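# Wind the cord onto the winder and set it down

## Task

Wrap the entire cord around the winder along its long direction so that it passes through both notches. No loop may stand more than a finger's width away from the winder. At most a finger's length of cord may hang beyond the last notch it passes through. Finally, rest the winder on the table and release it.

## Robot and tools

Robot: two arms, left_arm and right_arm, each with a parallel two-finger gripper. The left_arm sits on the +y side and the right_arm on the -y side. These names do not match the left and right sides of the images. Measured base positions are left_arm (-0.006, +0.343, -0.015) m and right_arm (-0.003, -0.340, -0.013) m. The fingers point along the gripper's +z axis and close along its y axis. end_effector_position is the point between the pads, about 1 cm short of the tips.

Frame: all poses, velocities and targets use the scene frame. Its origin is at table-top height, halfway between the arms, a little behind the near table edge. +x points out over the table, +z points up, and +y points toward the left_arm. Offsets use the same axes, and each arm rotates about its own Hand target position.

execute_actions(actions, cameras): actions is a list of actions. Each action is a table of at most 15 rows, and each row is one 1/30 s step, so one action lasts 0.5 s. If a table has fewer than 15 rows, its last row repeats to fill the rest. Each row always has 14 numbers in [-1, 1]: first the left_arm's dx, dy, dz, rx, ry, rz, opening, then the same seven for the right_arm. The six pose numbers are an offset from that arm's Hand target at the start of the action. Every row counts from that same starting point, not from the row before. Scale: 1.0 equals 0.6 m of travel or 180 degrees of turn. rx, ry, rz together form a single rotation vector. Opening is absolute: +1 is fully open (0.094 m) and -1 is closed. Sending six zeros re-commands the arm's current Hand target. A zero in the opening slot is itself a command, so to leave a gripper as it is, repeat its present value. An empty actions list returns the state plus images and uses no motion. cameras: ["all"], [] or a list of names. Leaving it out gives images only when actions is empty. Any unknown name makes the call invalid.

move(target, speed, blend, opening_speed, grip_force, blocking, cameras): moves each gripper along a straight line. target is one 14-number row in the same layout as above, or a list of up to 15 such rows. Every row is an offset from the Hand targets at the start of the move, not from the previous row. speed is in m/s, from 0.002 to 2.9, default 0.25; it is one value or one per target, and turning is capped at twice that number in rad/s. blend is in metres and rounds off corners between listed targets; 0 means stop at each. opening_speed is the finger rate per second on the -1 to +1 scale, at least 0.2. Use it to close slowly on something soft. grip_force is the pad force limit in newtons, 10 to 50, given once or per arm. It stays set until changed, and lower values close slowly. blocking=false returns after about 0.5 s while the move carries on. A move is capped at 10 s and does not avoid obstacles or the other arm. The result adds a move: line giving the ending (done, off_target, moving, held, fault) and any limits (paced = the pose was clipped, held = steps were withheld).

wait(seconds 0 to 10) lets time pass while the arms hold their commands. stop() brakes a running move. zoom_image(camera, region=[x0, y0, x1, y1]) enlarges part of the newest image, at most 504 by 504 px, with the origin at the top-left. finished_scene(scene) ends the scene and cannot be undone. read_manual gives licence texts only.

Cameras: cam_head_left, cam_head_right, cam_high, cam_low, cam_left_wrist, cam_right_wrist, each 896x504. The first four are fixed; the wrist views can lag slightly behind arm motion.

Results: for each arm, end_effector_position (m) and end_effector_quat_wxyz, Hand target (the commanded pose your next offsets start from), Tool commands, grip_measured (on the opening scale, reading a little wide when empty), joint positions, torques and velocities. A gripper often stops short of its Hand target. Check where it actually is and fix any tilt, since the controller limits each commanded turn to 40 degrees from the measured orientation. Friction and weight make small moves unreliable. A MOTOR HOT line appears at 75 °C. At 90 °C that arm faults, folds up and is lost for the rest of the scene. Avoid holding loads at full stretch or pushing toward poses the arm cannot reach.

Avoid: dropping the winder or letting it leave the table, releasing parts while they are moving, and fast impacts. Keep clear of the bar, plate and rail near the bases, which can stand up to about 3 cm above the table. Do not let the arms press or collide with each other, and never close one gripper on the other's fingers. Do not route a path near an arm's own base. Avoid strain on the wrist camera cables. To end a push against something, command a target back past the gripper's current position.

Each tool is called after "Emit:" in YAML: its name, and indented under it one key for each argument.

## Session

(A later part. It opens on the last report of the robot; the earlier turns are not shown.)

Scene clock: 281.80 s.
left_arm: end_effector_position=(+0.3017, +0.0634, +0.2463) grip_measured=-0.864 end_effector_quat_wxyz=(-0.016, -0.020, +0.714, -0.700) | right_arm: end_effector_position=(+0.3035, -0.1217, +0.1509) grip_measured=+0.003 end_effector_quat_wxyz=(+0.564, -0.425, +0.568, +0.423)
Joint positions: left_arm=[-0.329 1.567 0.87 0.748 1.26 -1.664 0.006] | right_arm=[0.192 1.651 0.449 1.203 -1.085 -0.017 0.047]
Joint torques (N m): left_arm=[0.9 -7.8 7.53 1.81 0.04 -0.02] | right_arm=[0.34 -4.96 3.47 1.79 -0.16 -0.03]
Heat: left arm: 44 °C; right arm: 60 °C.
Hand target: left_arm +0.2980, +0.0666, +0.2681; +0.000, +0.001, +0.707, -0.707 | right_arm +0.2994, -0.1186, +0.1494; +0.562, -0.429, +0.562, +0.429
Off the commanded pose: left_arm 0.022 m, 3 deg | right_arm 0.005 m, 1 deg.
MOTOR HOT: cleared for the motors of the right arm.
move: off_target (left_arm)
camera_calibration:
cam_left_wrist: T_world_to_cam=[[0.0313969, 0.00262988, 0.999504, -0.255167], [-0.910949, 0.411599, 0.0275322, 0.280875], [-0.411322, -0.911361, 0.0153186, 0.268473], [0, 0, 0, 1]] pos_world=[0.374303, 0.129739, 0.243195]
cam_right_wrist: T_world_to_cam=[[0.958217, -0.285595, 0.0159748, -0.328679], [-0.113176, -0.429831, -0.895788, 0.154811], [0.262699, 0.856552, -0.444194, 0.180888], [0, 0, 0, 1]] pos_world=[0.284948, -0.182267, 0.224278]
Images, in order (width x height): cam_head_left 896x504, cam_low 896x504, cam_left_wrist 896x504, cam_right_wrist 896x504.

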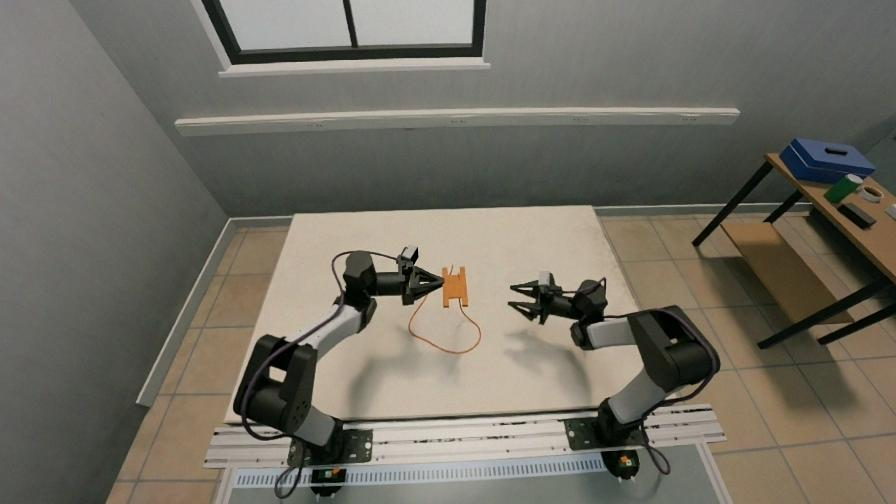

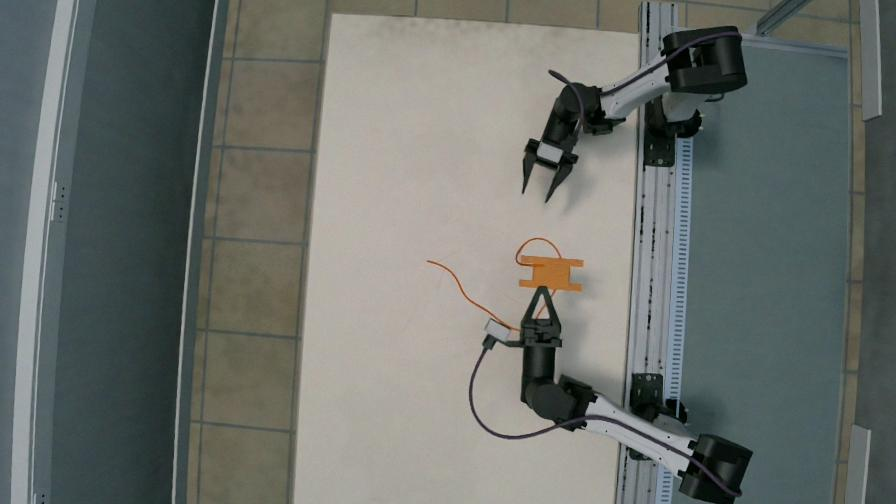

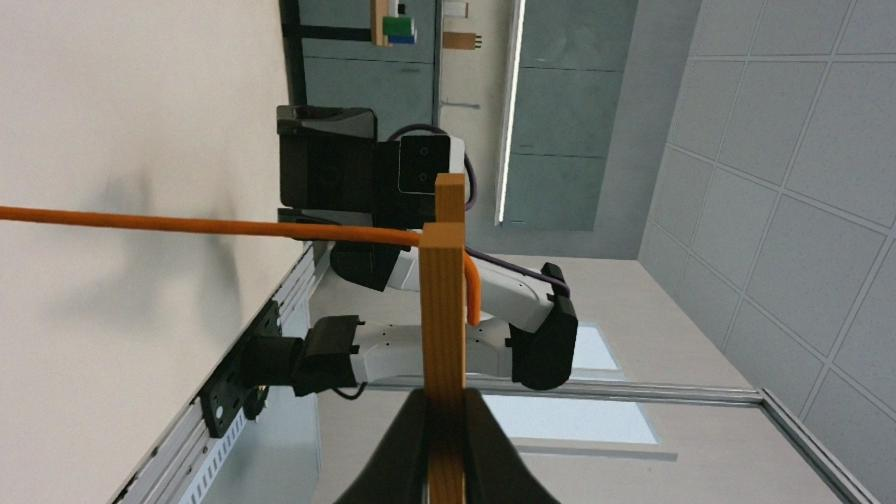

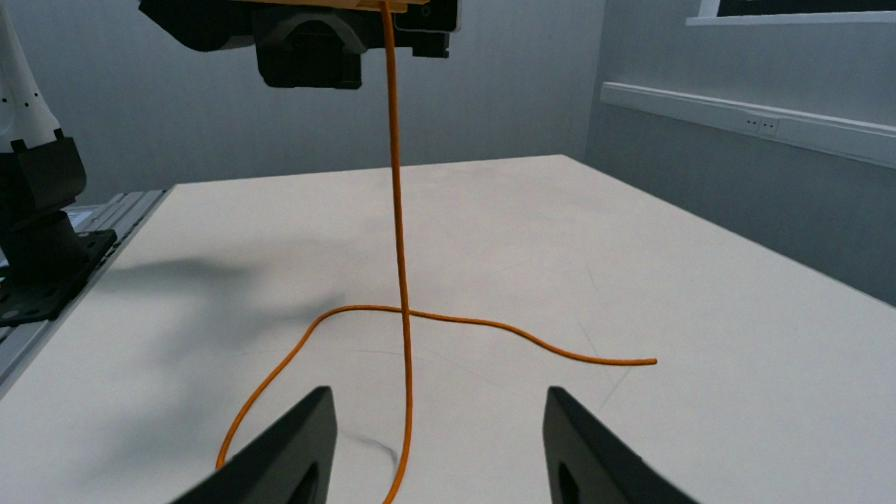

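Emit:
move:
  target: [0.067,0,0.15,0,0,0,-1,0.067,0,-0.035,0,0,0,0]
  speed: 0.15
  cameras: ["cam_low","cam_left_wrist","cam_right_wrist"]

Scene clock: 333.83 s.
left_arm: end_effector_position=(+0.3367, +0.0650, +0.3460) grip_measured=-0.864 end_effector_quat_wxyz=(-0.015, -0.019, +0.709, -0.705) | right_arm: end_effector_position=(+0.3349, -0.1183, +0.1239) grip_measured=+0.003 end_effector_quat_wxyz=(+0.554, -0.425, +0.572, +0.431)
Joint positions: left_arm=[-0.286 1.591 1.281 0.417 1.301 -1.714 0.006] | right_arm=[0.178 1.86 0.565 1.272 -1.112 -0.017 0.047]
Joint torques (N m): left_arm=[0.8 -5.05 9.28 1.73 0 0.22] | right_arm=[-1.21 -6.39 5.45 1.73 -0.22 -0.09]
Heat: left arm: 46 °C; right arm: 50 °C.
Hand target: left_arm +0.3382, +0.0666, +0.3581; +0.000, +0.000, +0.707, -0.707 | right_arm +0.3396, -0.1187, +0.1285; +0.562, -0.429, +0.562, +0.429
Off the commanded pose: left_arm 0.012 m, 3 deg | right_arm 0.006 m, 2 deg.
move: off_target (left_arm)
camera_calibration:
cam_left_wrist: T_world_to_cam=[[0.0273298, 0.0152522, 0.99951, -0.355413], [-0.911412, 0.411072, 0.0186481, 0.31259], [-0.410587, -0.911475, 0.0251355, 0.279107], [0, 0, 0, 1]] pos_world=[0.409209, 0.131323, 0.342394]
cam_right_wrist: T_world_to_cam=[[0.96219, -0.272304, -0.00634858, -0.35443], [-0.129025, -0.435136, -0.891072, 0.139739], [0.23988, 0.8582, -0.453818, 0.16673], [0, 0, 0, 1]] pos_world=[0.319064, -0.178795, 0.197932]
Images, in order (width x height): cam_low 896x504, cam_left_wrist 896x504, cam_right_wrist 896x504.

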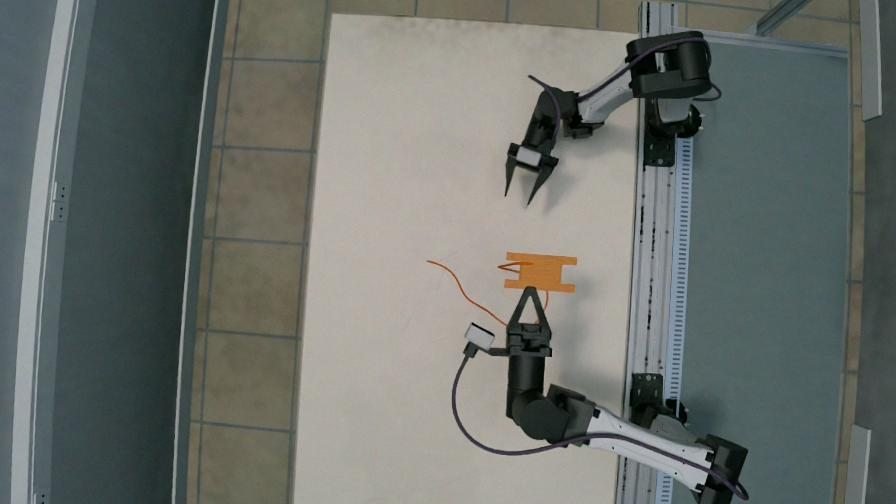

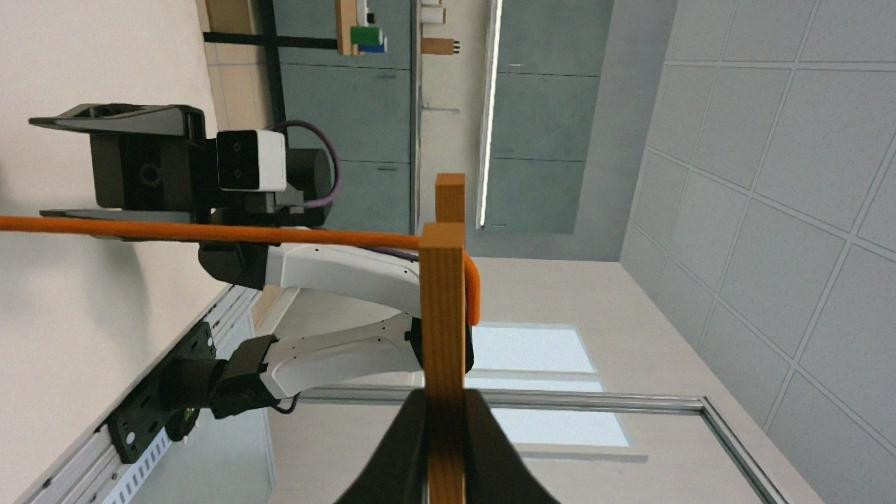

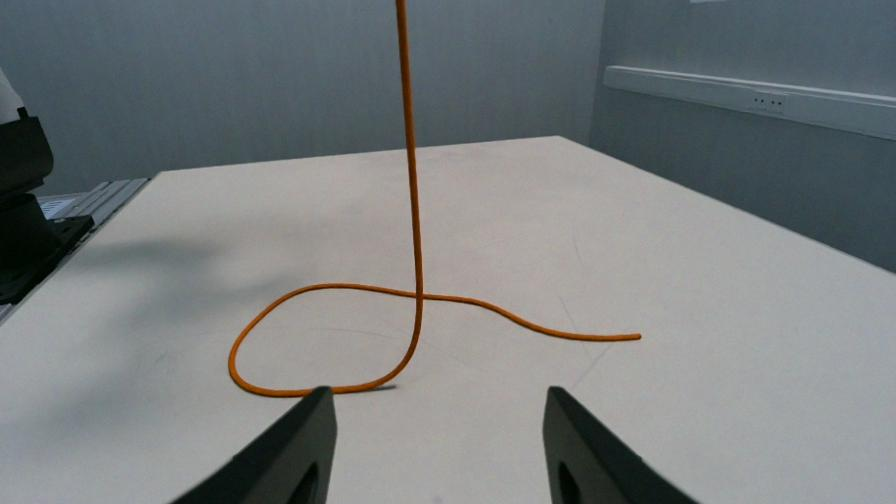

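Emit:
move:
  target:
    - [0,0,0,0,0,0,-1,0.035,0.242,0.002,0,0,0,0]
    - [0,0,0,0,0,0,-1,0.035,0.242,0.002,0,0,0,-1]
  speed: 0.15
  opening_speed: 1.5
  cameras: ["cam_right_wrist","cam_left_wrist"]

Scene clock: 343.90 s.
left_arm: end_effector_position=(+0.3367, +0.0650, +0.3456) grip_measured=-0.864 end_effector_quat_wxyz=(-0.015, -0.020, +0.709, -0.704) | right_arm: end_effector_position=(+0.3549, +0.0230, +0.1290) grip_measured=-0.950 end_effector_quat_wxyz=(+0.558, -0.432, +0.562, +0.431)
Joint positions: left_arm=[-0.286 1.591 1.281 0.414 1.301 -1.712 0.006] | right_arm=[0.552 2.039 0.884 1.154 -0.753 -0.017 0.002]
Joint torques (N m): left_arm=[0.85 -5.05 9.37 1.73 0.01 0.23] | right_arm=[-0.13 -8.54 6.24 1.69 0.12 -0.08]
Heat: left arm: 46 °C; right arm: 50 °C.
Hand target: left_arm +0.3382, +0.0666, +0.3580; +0.000, +0.000, +0.707, -0.707 | right_arm +0.3607, +0.0265, +0.1297; +0.562, -0.429, +0.562, +0.429
Off the commanded pose: left_arm 0.013 m, 3 deg | right_arm 0.007 m, 1 deg.
move: off_target (left_arm)
camera_calibration:
cam_left_wrist: T_world_to_cam=[[0.0283888, 0.014445, 0.999493, -0.355334], [-0.911436, 0.410959, 0.0199484, 0.312175], [-0.410462, -0.91154, 0.0248323, 0.279178], [0, 0, 0, 1]] pos_world=[0.409207, 0.131324, 0.341994]
cam_right_wrist: T_world_to_cam=[[0.965952, -0.258363, 0.0136318, -0.339329], [-0.103171, -0.432976, -0.895482, 0.199664], [0.237262, 0.863586, -0.444889, 0.0426213], [0, 0, 0, 1]] pos_world=[0.338263, -0.0380275, 0.202383]
Images, in order (width x height): cam_left_wrist 896x504, cam_right_wrist 896x504.

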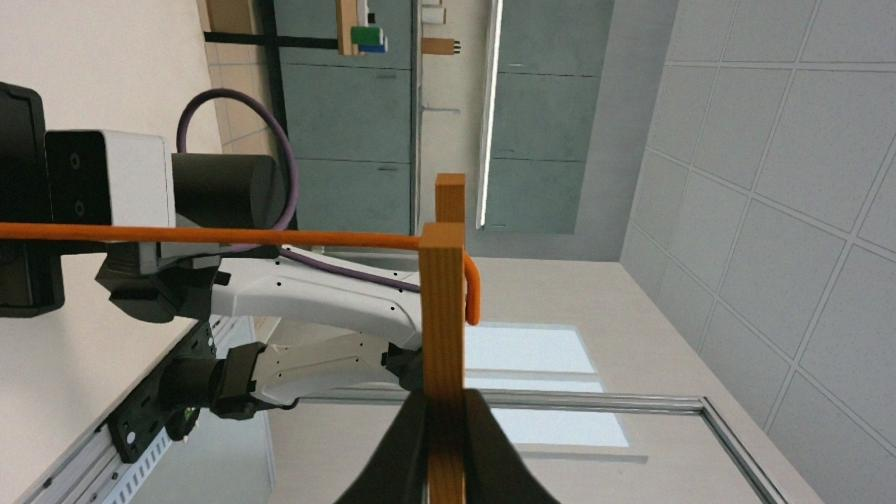

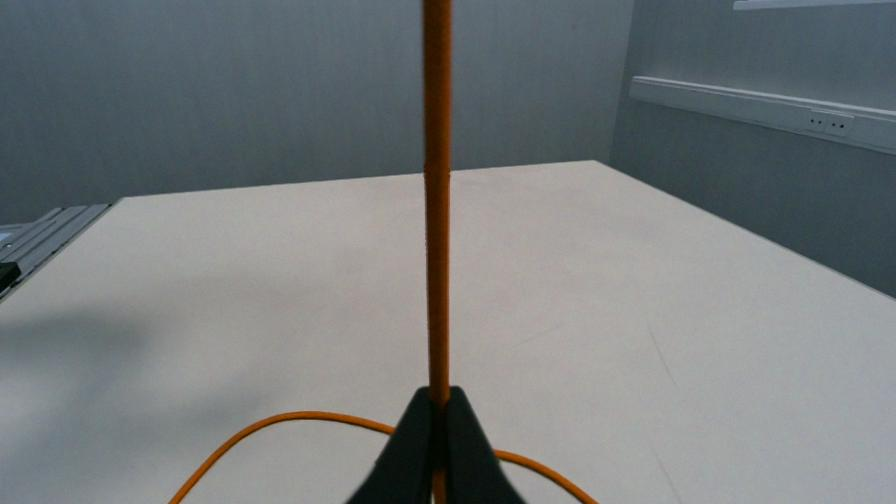

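Emit:
move:
  target:
    - [0,0,0,0,0,0,-1,-0.238,0.007,0.118,0,0,0,-1]
    - [0,0,0,0,0,0,-1,-0.342,0.007,0.348,0,0,0,-1]
    - [0,0,0,0,0,0,-1,-0.278,-0.05,0.533,0,0,0,-1]
    - [0,0,0,0,0,0,-1,-0.113,-0.1,0.58,0,0,0,-1]
  speed: 0.15
  blend: [0.04,0.03,0.04,0]
  cameras: ["cam_right_wrist","cam_left_wrist","cam_high","cam_low"]

Scene clock: 366.37 s.
left_arm: end_effector_position=(+0.3358, +0.0646, +0.3479) grip_measured=-0.864 end_effector_quat_wxyz=(-0.019, -0.016, +0.710, -0.703) | right_arm: end_effector_position=(+0.2943, -0.0306, +0.4512) grip_measured=-0.950 end_effector_quat_wxyz=(+0.534, -0.426, +0.589, +0.431)
Joint positions: left_arm=[-0.286 1.594 1.296 0.396 1.312 -1.708 0.006] | right_arm=[0.521 1.42 1.631 -0.285 -0.773 -0.016 0.002]
Joint torques (N m): left_arm=[0.81 -5.35 8.29 1.86 -0.11 0.23] | right_arm=[-1.05 -5.83 9.02 2.06 -0.2 -0.05]
Heat: left arm: 48 °C; right arm: 52 °C.
Hand target: left_arm +0.3382, +0.0666, +0.3582; +0.001, +0.001, +0.707, -0.707 | right_arm +0.2927, -0.0335, +0.4777; +0.562, -0.429, +0.562, +0.429
Off the commanded pose: left_arm 0.011 m, 3 deg | right_arm 0.027 m, 5 deg.
move: off_target (left_arm, right_arm)
camera_calibration:
cam_left_wrist: T_world_to_cam=[[0.0295555, 0.0117813, 0.999494, -0.357745], [-0.906727, 0.421153, 0.0218481, 0.308582], [-0.420682, -0.906913, 0.0231298, 0.282243], [0, 0, 0, 1]] pos_world=[0.409107, 0.130224, 0.344294]
cam_right_wrist: T_world_to_cam=[[0.962692, -0.268046, -0.0370948, -0.27547], [-0.162861, -0.464448, -0.870496, 0.464092], [0.216105, 0.844061, -0.490775, 0.272964], [0, 0, 0, 1]] pos_world=[0.281787, -0.0886901, 0.527735]
Images, in order (width x height): cam_high 896x504, cam_low 896x504, cam_left_wrist 896x504, cam_right_wrist 896x504.

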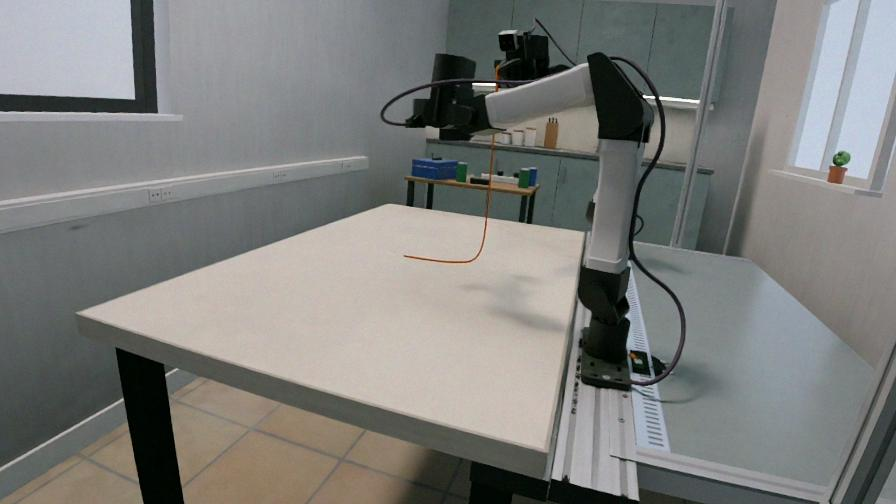

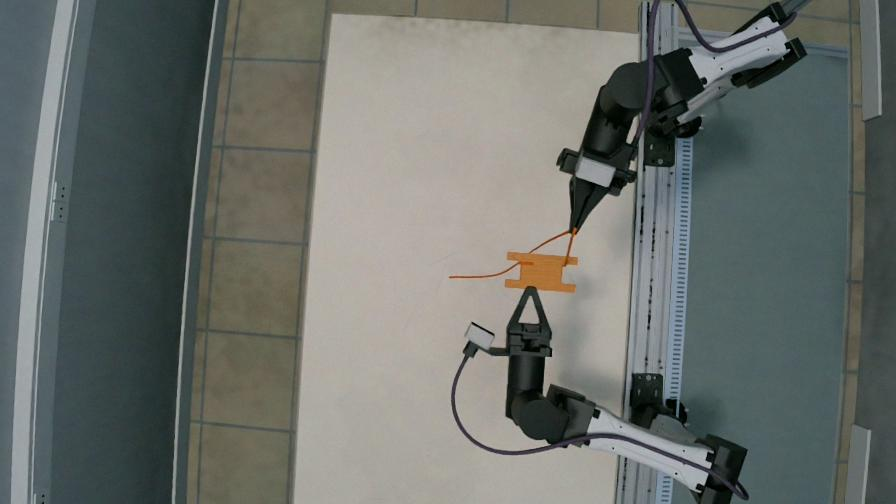

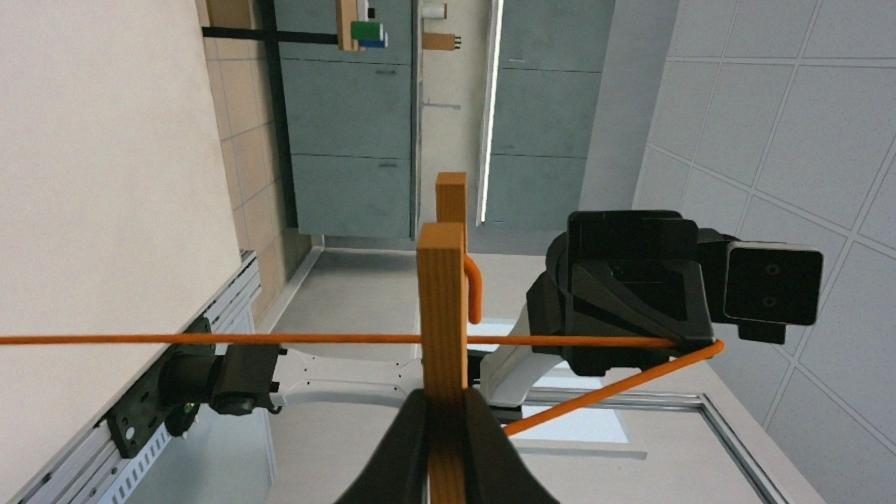

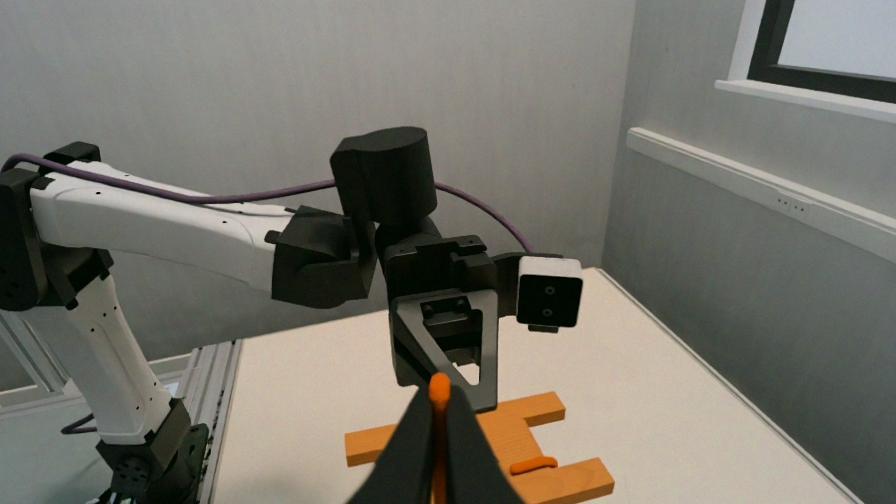

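Emit:
move:
  target:
    - [0,0,0,0,0,0,-1,0.158,0,-0.017,0,0,0,-1]
    - [0,0,0,0,0,0,-1,0.21,0.093,-0.138,0,0,0,-1]
    - [0,0,0,0,0,0,-1,0.177,0.093,-0.267,0,0,0,-1]
    - [0,0,0,0,0,0,-1,0.105,0.093,-0.32,0,0,0,-1]
  speed: 0.12
  blend: [0.02,0.01,0.02,0]
  cameras: ["cam_right_wrist","cam_left_wrist","cam_high"]

Scene clock: 382.27 s.
left_arm: end_effector_position=(+0.3415, +0.0666, +0.3419) grip_measured=-0.864 end_effector_quat_wxyz=(-0.027, -0.037, +0.714, -0.699) | right_arm: end_effector_position=(+0.3619, +0.0234, +0.2807) grip_measured=-0.950 end_effector_quat_wxyz=(+0.561, -0.431, +0.561, +0.430)
Joint positions: left_arm=[-0.279 1.601 1.302 0.349 1.301 -1.702 0.006] | right_arm=[0.549 1.706 1.161 0.55 -0.752 -0.016 0.002]
Joint torques (N m): left_arm=[0.12 -6.05 8.12 2.22 0.03 0.27] | right_arm=[0.14 -12.08 4.9 1.53 0.15 -0.04]
Heat: left arm: 49 °C; right arm: 52 °C.
Hand target: left_arm +0.3381, +0.0665, +0.3581; +0.000, +0.001, +0.707, -0.707 | right_arm +0.3558, +0.0223, +0.2858; +0.562, -0.429, +0.562, +0.429
Off the commanded pose: left_arm 0.017 m, 5 deg | right_arm 0.008 m, 0 deg.
move: off_target (left_arm)
camera_calibration:
cam_left_wrist: T_world_to_cam=[[0.0701155, 0.000937808, 0.997538, -0.364468], [-0.912772, 0.403459, 0.0637781, 0.301935], [-0.402406, -0.914997, 0.0291447, 0.27882], [0, 0, 0, 1]] pos_world=[0.413351, 0.133643, 0.336188]
cam_right_wrist: T_world_to_cam=[[0.964739, -0.262573, 0.0182658, -0.348898], [-0.0997876, -0.429087, -0.897734, 0.335755], [0.243559, 0.864257, -0.440159, 0.104456], [0, 0, 0, 1]] pos_world=[0.344658, -0.0378197, 0.353769]
Images, in order (width x height): cam_high 896x504, cam_left_wrist 896x504, cam_right_wrist 896x504.

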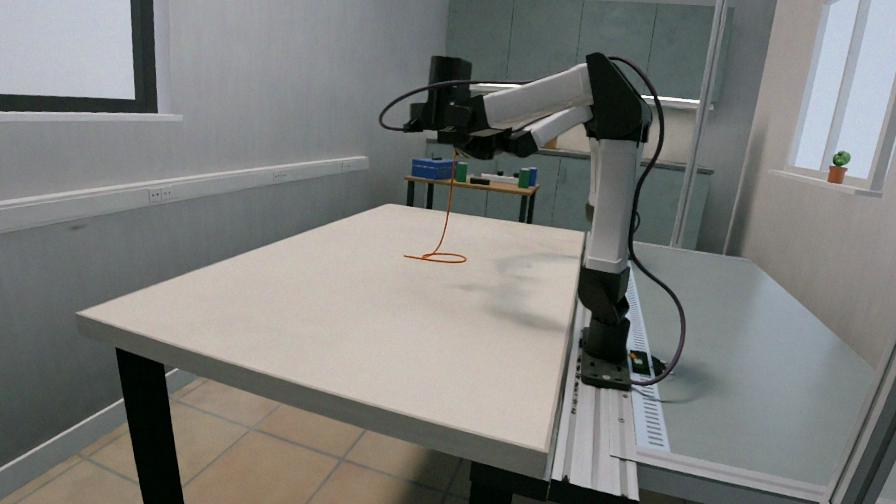

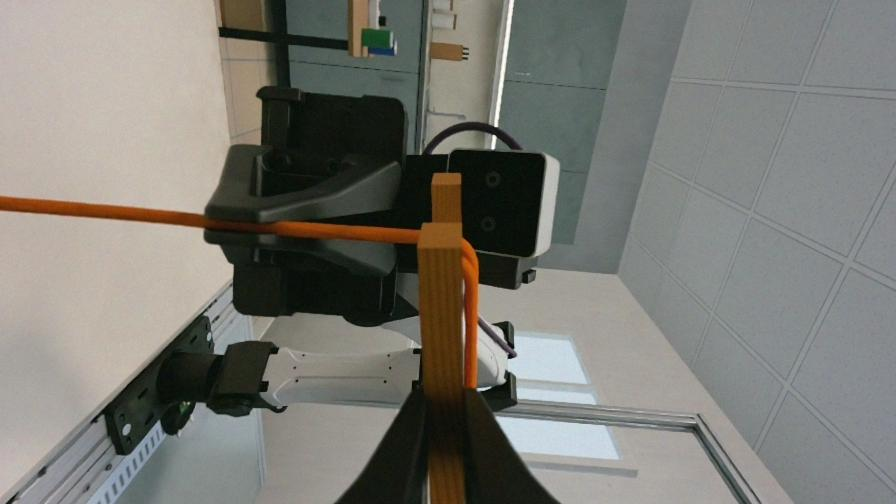

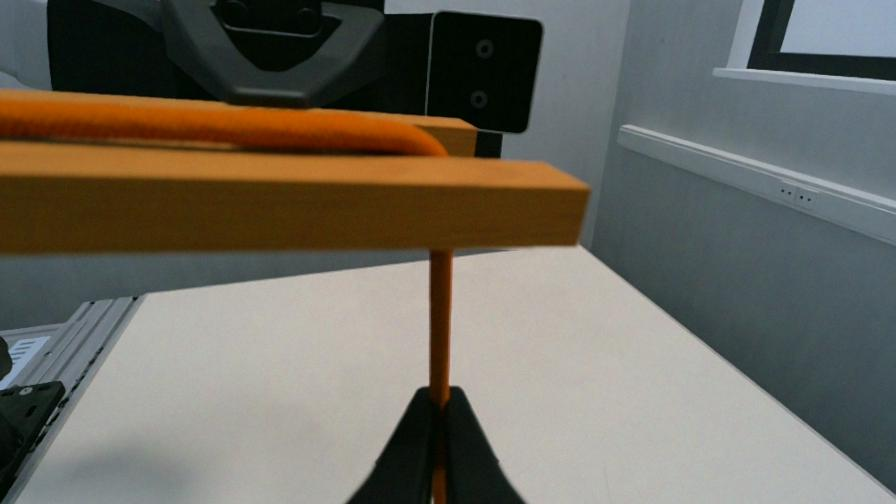

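Emit:
move:
  target:
    - [0,0,0,0,0,0,-1,0,0,0,0,0,0,-0.6]
    - [0,0,0,0,0,0,-1,0.007,0.004,-0.253,0,0,0,-0.6]
  speed: 0.12
  opening_speed: 1.5
  cameras: ["cam_right_wrist","cam_left_wrist","cam_high"]

Scene clock: 390.40 s.
left_arm: end_effector_position=(+0.3415, +0.0666, +0.3436) grip_measured=-0.864 end_effector_quat_wxyz=(-0.021, -0.031, +0.713, -0.700) | right_arm: end_effector_position=(+0.3595, +0.0236, +0.1353) grip_measured=-0.603 end_effector_quat_wxyz=(+0.557, -0.431, +0.565, +0.430)
Joint positions: left_arm=[-0.279 1.601 1.302 0.363 1.301 -1.699 0.006] | right_arm=[0.549 2.024 0.905 1.114 -0.751 -0.016 0.019]
Joint torques (N m): left_arm=[0.08 -6.04 8.02 2.13 0.03 0.21] | right_arm=[-0.13 -9.06 4.45 1.98 0.05 -0.13]
Heat: left arm: 49 °C; right arm: 54 °C.
Hand target: left_arm +0.3381, +0.0665, +0.3581; +0.000, +0.001, +0.707, -0.707 | right_arm +0.3600, +0.0247, +0.1340; +0.562, -0.429, +0.562, +0.429
Off the commanded pose: left_arm 0.015 m, 4 deg | right_arm 0.002 m, 1 deg.
move: off_target (left_arm)
camera_calibration:
cam_left_wrist: T_world_to_cam=[[0.0530703, 0.00441732, 0.998581, -0.360943], [-0.913519, 0.404099, 0.0467621, 0.307906], [-0.403319, -0.914705, 0.0254809, 0.280275], [0, 0, 0, 1]] pos_world=[0.413474, 0.133539, 0.33889]
cam_right_wrist: T_world_to_cam=[[0.964709, -0.263121, 0.0101999, -0.342782], [-0.109102, -0.434666, -0.893959, 0.208073], [0.239652, 0.861297, -0.448033, 0.0434983], [0, 0, 0, 1]] pos_world=[0.342962, -0.0372159, 0.208993]
Images, in order (width x height): cam_high 896x504, cam_left_wrist 896x504, cam_right_wrist 896x504.

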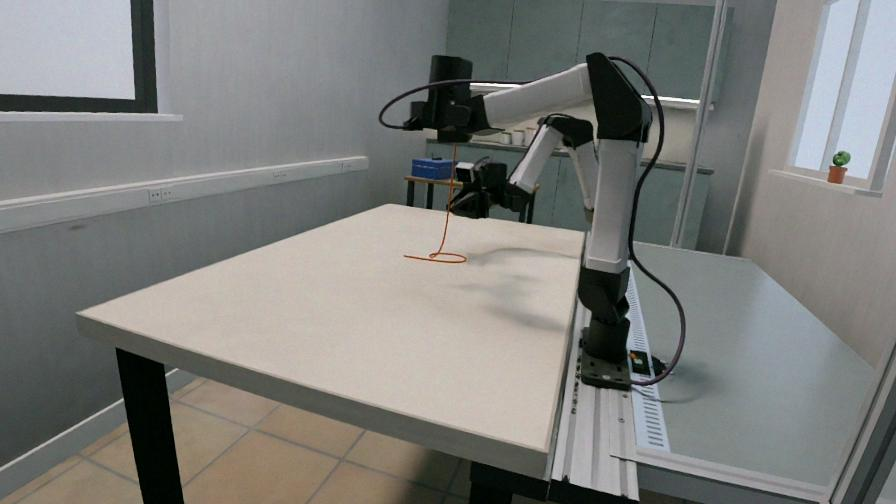

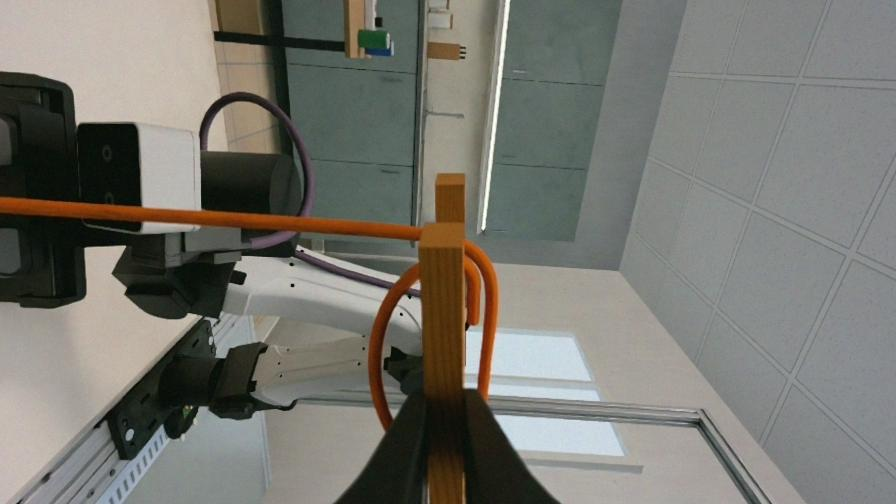

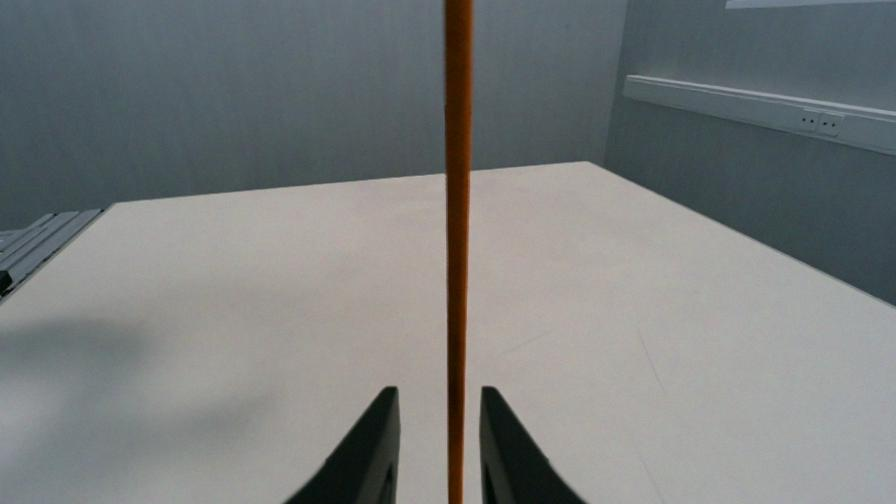

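Emit:
move:
  target:
    - [0,0,0,0,0,0,-1,0,0.005,0,0,0,0,-1]
    - [0,0,0,0,0,0,-1,0,0.005,-0.04,0,0,0,-1]
  speed: 0.08
  opening_speed: 1.5
  cameras: ["cam_left_wrist"]

Scene clock: 404.00 s.
left_arm: end_effector_position=(+0.3415, +0.0666, +0.3436) grip_measured=-0.864 end_effector_quat_wxyz=(-0.021, -0.031, +0.713, -0.700) | right_arm: end_effector_position=(+0.3617, +0.0249, +0.1127) grip_measured=-0.989 end_effector_quat_wxyz=(+0.559, -0.430, +0.564, +0.430)
Joint positions: left_arm=[-0.279 1.601 1.302 0.363 1.301 -1.699 0.006] | right_arm=[0.549 2.108 0.905 1.2 -0.75 -0.016 0.001]
Joint torques (N m): left_arm=[0.09 -5.97 8.01 2.12 0.03 0.2] | right_arm=[0.44 -9.29 3.88 1.92 0.12 -0.12]
Heat: left arm: 49 °C; right arm: 53 °C.
Hand target: left_arm +0.3381, +0.0665, +0.3581; +0.000, +0.001, +0.707, -0.707 | right_arm +0.3600, +0.0277, +0.1100; +0.562, -0.429, +0.562, +0.429
Off the commanded pose: left_arm 0.015 m, 4 deg | right_arm 0.004 m, 1 deg.
move: off_target (left_arm)
camera_calibration:
cam_left_wrist: T_world_to_cam=[[0.0530703, 0.00441732, 0.998581, -0.360943], [-0.913519, 0.404099, 0.0467621, 0.307906], [-0.403319, -0.914705, 0.0254809, 0.280275], [0, 0, 0, 1]] pos_world=[0.413474, 0.133539, 0.33889]
Images, in order (width x height): cam_left_wrist 896x504.

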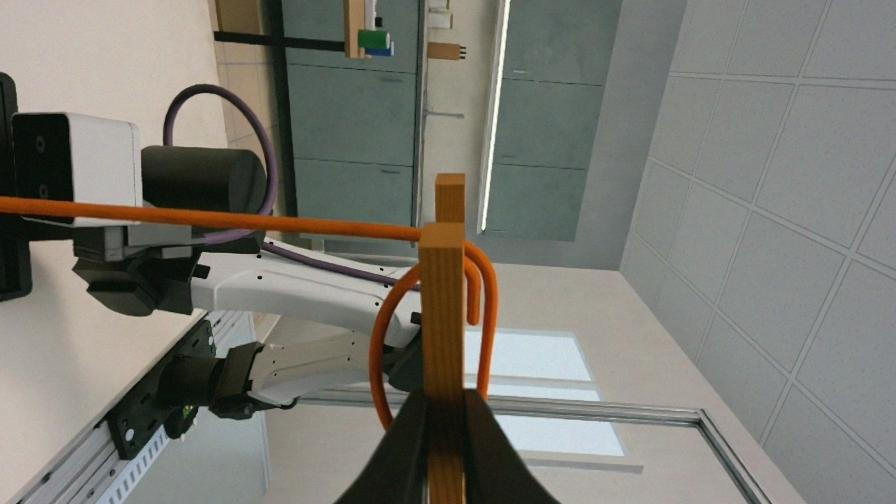

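Emit:
move:
  target: [0,0,0,0,0,0,-1,0,0,0.03,0,0,0,-0.5]
  speed: 0.2
  cameras: ["cam_right_wrist","cam_low"]

Scene clock: 409.67 s.
left_arm: end_effector_position=(+0.3415, +0.0666, +0.3436) grip_measured=-0.864 end_effector_quat_wxyz=(-0.021, -0.031, +0.713, -0.700) | right_arm: end_effector_position=(+0.3614, +0.0248, +0.1054) grip_measured=-0.503 end_effector_quat_wxyz=(+0.546, -0.429, +0.577, +0.431)
Joint positions: left_arm=[-0.279 1.601 1.302 0.363 1.301 -1.699 0.006] | right_arm=[0.549 2.108 0.905 1.164 -0.75 -0.016 0.023]
Joint torques (N m): left_arm=[0.1 -5.98 8.01 2.13 0.02 0.21] | right_arm=[0.36 -15.47 4.41 1.64 0.09 -0.06]
Heat: left arm: 49 °C; right arm: 53 °C.
Hand target: left_arm +0.3381, +0.0665, +0.3581; +0.000, +0.001, +0.707, -0.707 | right_arm +0.3600, +0.0277, +0.1280; +0.562, -0.429, +0.562, +0.429
Off the commanded pose: left_arm 0.015 m, 4 deg | right_arm 0.023 m, 3 deg.
move: off_target (left_arm, right_arm)
camera_calibration:
cam_right_wrist: T_world_to_cam=[[0.964268, -0.264645, -0.0122693, -0.341326], [-0.134779, -0.450162, -0.882717, 0.190457], [0.228084, 0.852829, -0.469745, 0.0351903], [0, 0, 0, 1]] pos_world=[0.346773, -0.034605, 0.180462]
Images, in order (width x height): cam_low 896x504, cam_right_wrist 896x504.

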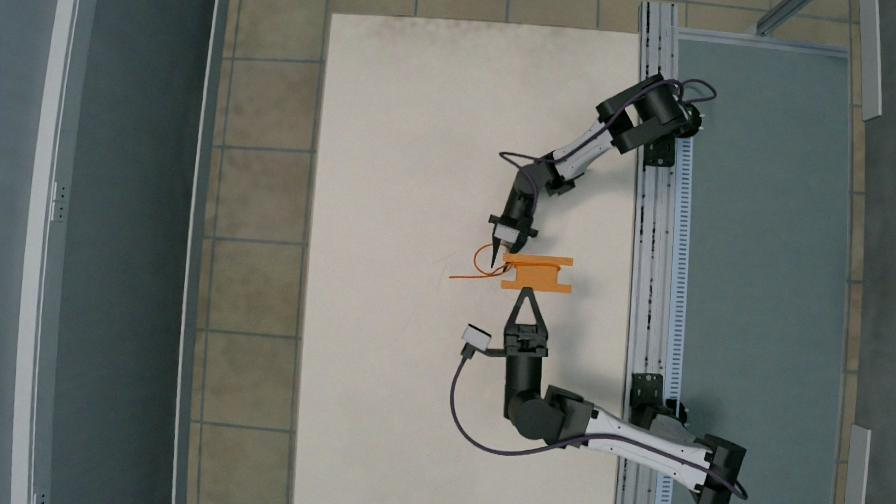

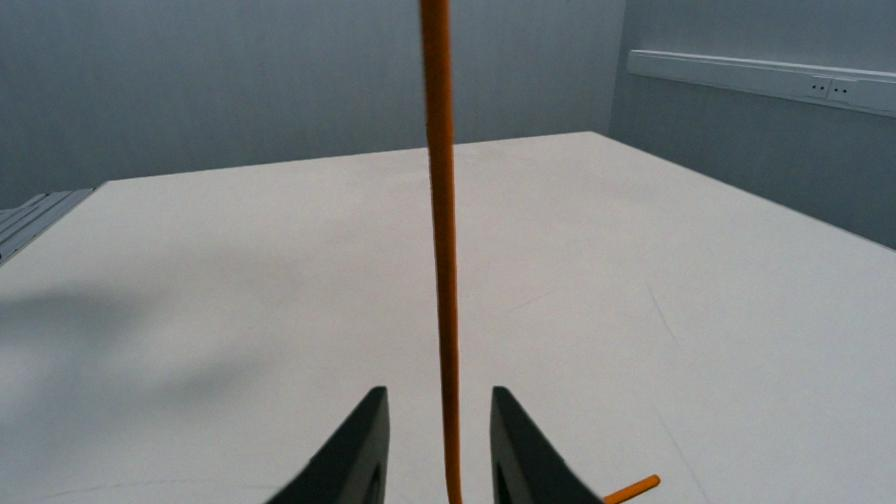

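Emit:
move:
  target:
    - [0,0,0,0,0,0,-1,0.007,0.035,0.02,0,0,0,-0.5]
    - [0,0,0,0,0,0,-1,0.007,0.035,0.02,0,0,0,-1]
    - [0,0,0,0,0,0,-1,0.007,0.01,-0.025,0,0,0,-1]
  speed: 0.1
  opening_speed: 1.5
  cameras: ["cam_left_wrist","cam_right_wrist"]

Scene clock: 421.10 s.
left_arm: end_effector_position=(+0.3415, +0.0666, +0.3437) grip_measured=-0.864 end_effector_quat_wxyz=(-0.021, -0.031, +0.713, -0.701) | right_arm: end_effector_position=(+0.3653, +0.0345, +0.1189) grip_measured=-0.945 end_effector_quat_wxyz=(+0.563, -0.428, +0.564, +0.426)
Joint positions: left_arm=[-0.279 1.601 1.302 0.364 1.301 -1.699 0.006] | right_arm=[0.568 2.108 0.939 1.173 -0.72 -0.016 0.003]
Joint torques (N m): left_arm=[0.09 -6 7.99 2.13 0.03 0.21] | right_arm=[-0.83 -9.17 4.04 1.97 -0.18 -0.06]
Heat: left arm: 49 °C; right arm: 56 °C.
Hand target: left_arm +0.3381, +0.0665, +0.3581; +0.000, +0.001, +0.707, -0.707 | right_arm +0.3641, +0.0336, +0.1129; +0.562, -0.429, +0.562, +0.429
Off the commanded pose: left_arm 0.015 m, 4 deg | right_arm 0.006 m, 0 deg.
move: off_target (left_arm); target 2's new opening was sent with right_arm's hand 0.032 m and 4 deg from that target
camera_calibration:
cam_left_wrist: T_world_to_cam=[[0.0526654, 0.00448801, 0.998602, -0.360792], [-0.913541, 0.404095, 0.0463632, 0.308052], [-0.403322, -0.914706, 0.0253818, 0.28031], [0, 0, 0, 1]] pos_world=[0.413474, 0.133538, 0.338891]
cam_right_wrist: T_world_to_cam=[[0.961386, -0.274699, 0.016652, -0.344417], [-0.107055, -0.42904, -0.896919, 0.198184], [0.253527, 0.860503, -0.441881, 0.0196512], [0, 0, 0, 1]] pos_world=[0.347353, -0.0264922, 0.192174]
Images, in order (width x height): cam_left_wrist 896x504, cam_right_wrist 896x504.

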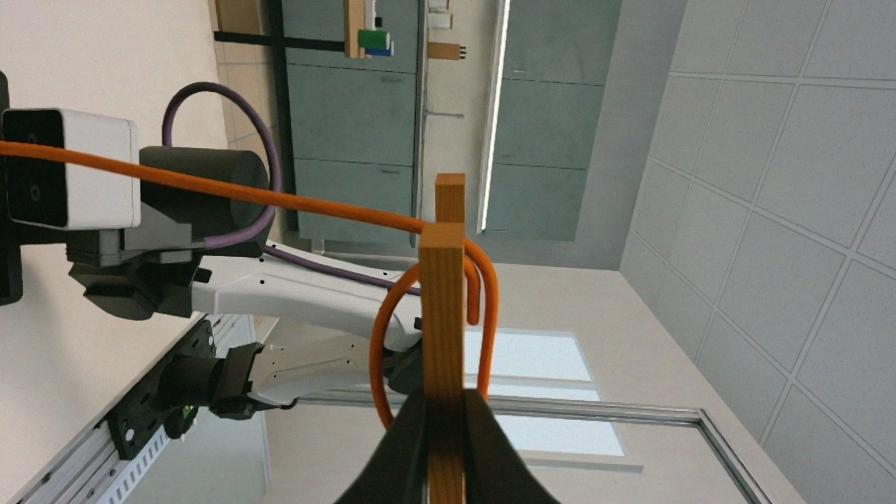

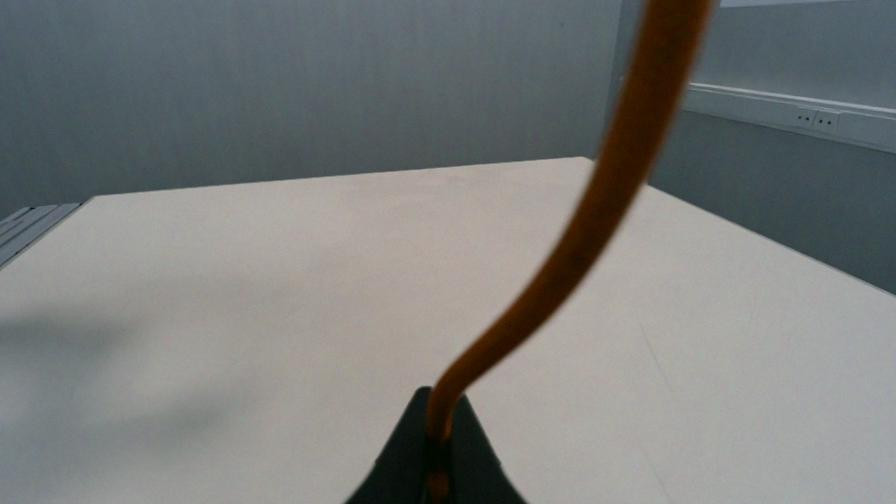

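Emit:
move:
  target: [0,0,0,0,0,0,-1,-0.007,-0.007,-0.06,0,0,0,-1]
  speed: 0.1
  cameras: ["cam_left_wrist","cam_right_wrist"]

Scene clock: 426.70 s.
left_arm: end_effector_position=(+0.3413, +0.0666, +0.3435) grip_measured=-0.864 end_effector_quat_wxyz=(-0.022, -0.031, +0.713, -0.700) | right_arm: end_effector_position=(+0.3607, +0.0326, +0.0866) grip_measured=-0.945 end_effector_quat_wxyz=(+0.568, -0.429, +0.557, +0.427)
Joint positions: left_arm=[-0.279 1.601 1.302 0.362 1.302 -1.699 0.006] | right_arm=[0.568 2.223 0.917 1.326 -0.724 -0.016 0.003]
Joint torques (N m): left_arm=[0.09 -6.04 8.02 2.14 0.03 0.22] | right_arm=[-1.13 -9.02 3.4 1.79 -0.08 -0.06]
Heat: left arm: 49 °C; right arm: 56 °C.
Hand target: left_arm +0.3381, +0.0665, +0.3581; +0.000, +0.001, +0.707, -0.707 | right_arm +0.3599, +0.0294, +0.0768; +0.562, -0.429, +0.562, +0.429
Off the commanded pose: left_arm 0.015 m, 5 deg | right_arm 0.010 m, 1 deg.
move: off_target (left_arm)
camera_calibration:
cam_left_wrist: T_world_to_cam=[[0.0541226, 0.00402449, 0.998526, -0.361101], [-0.91319, 0.404714, 0.047866, 0.307271], [-0.403925, -0.914435, 0.0255793, 0.280329], [0, 0, 0, 1]] pos_world=[0.413373, 0.133439, 0.33869]
cam_right_wrist: T_world_to_cam=[[0.962281, -0.270638, 0.0277443, -0.341437], [-0.0924444, -0.421189, -0.902249, 0.162854], [0.255868, 0.865653, -0.430322, 0.00611291], [0, 0, 0, 1]] pos_world=[0.34205, -0.029105, 0.159039]
Images, in order (width x height): cam_left_wrist 896x504, cam_right_wrist 896x504.

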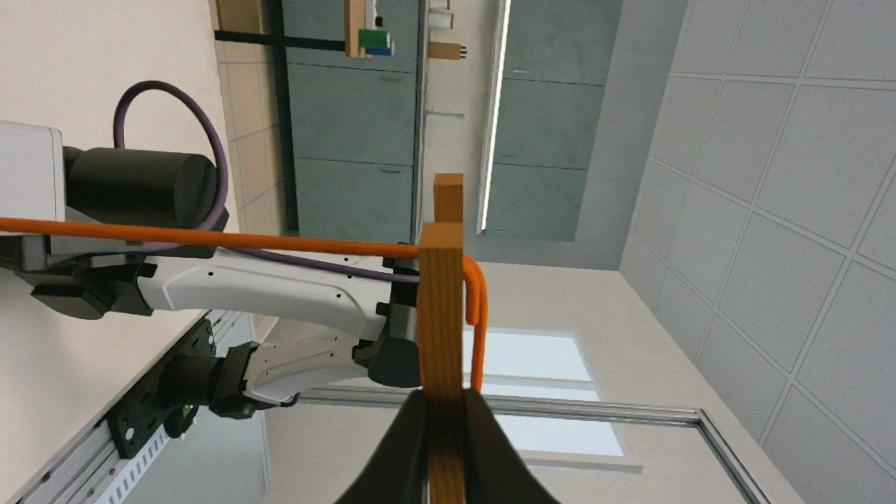

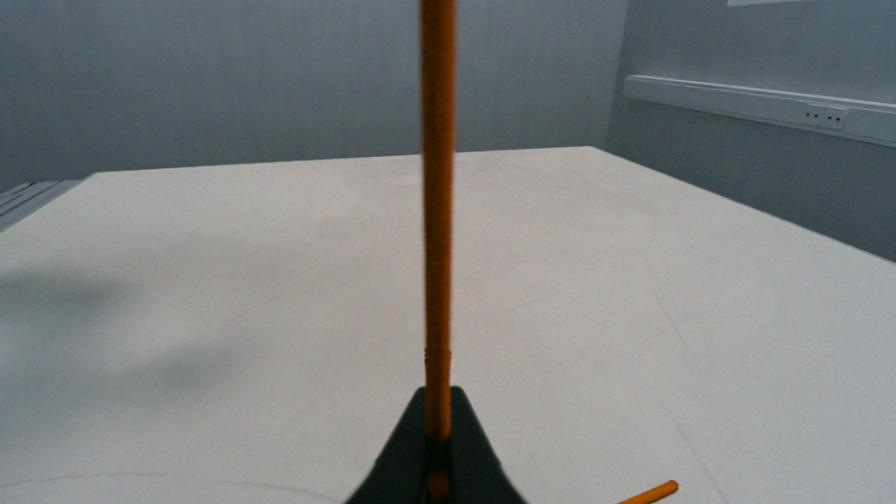

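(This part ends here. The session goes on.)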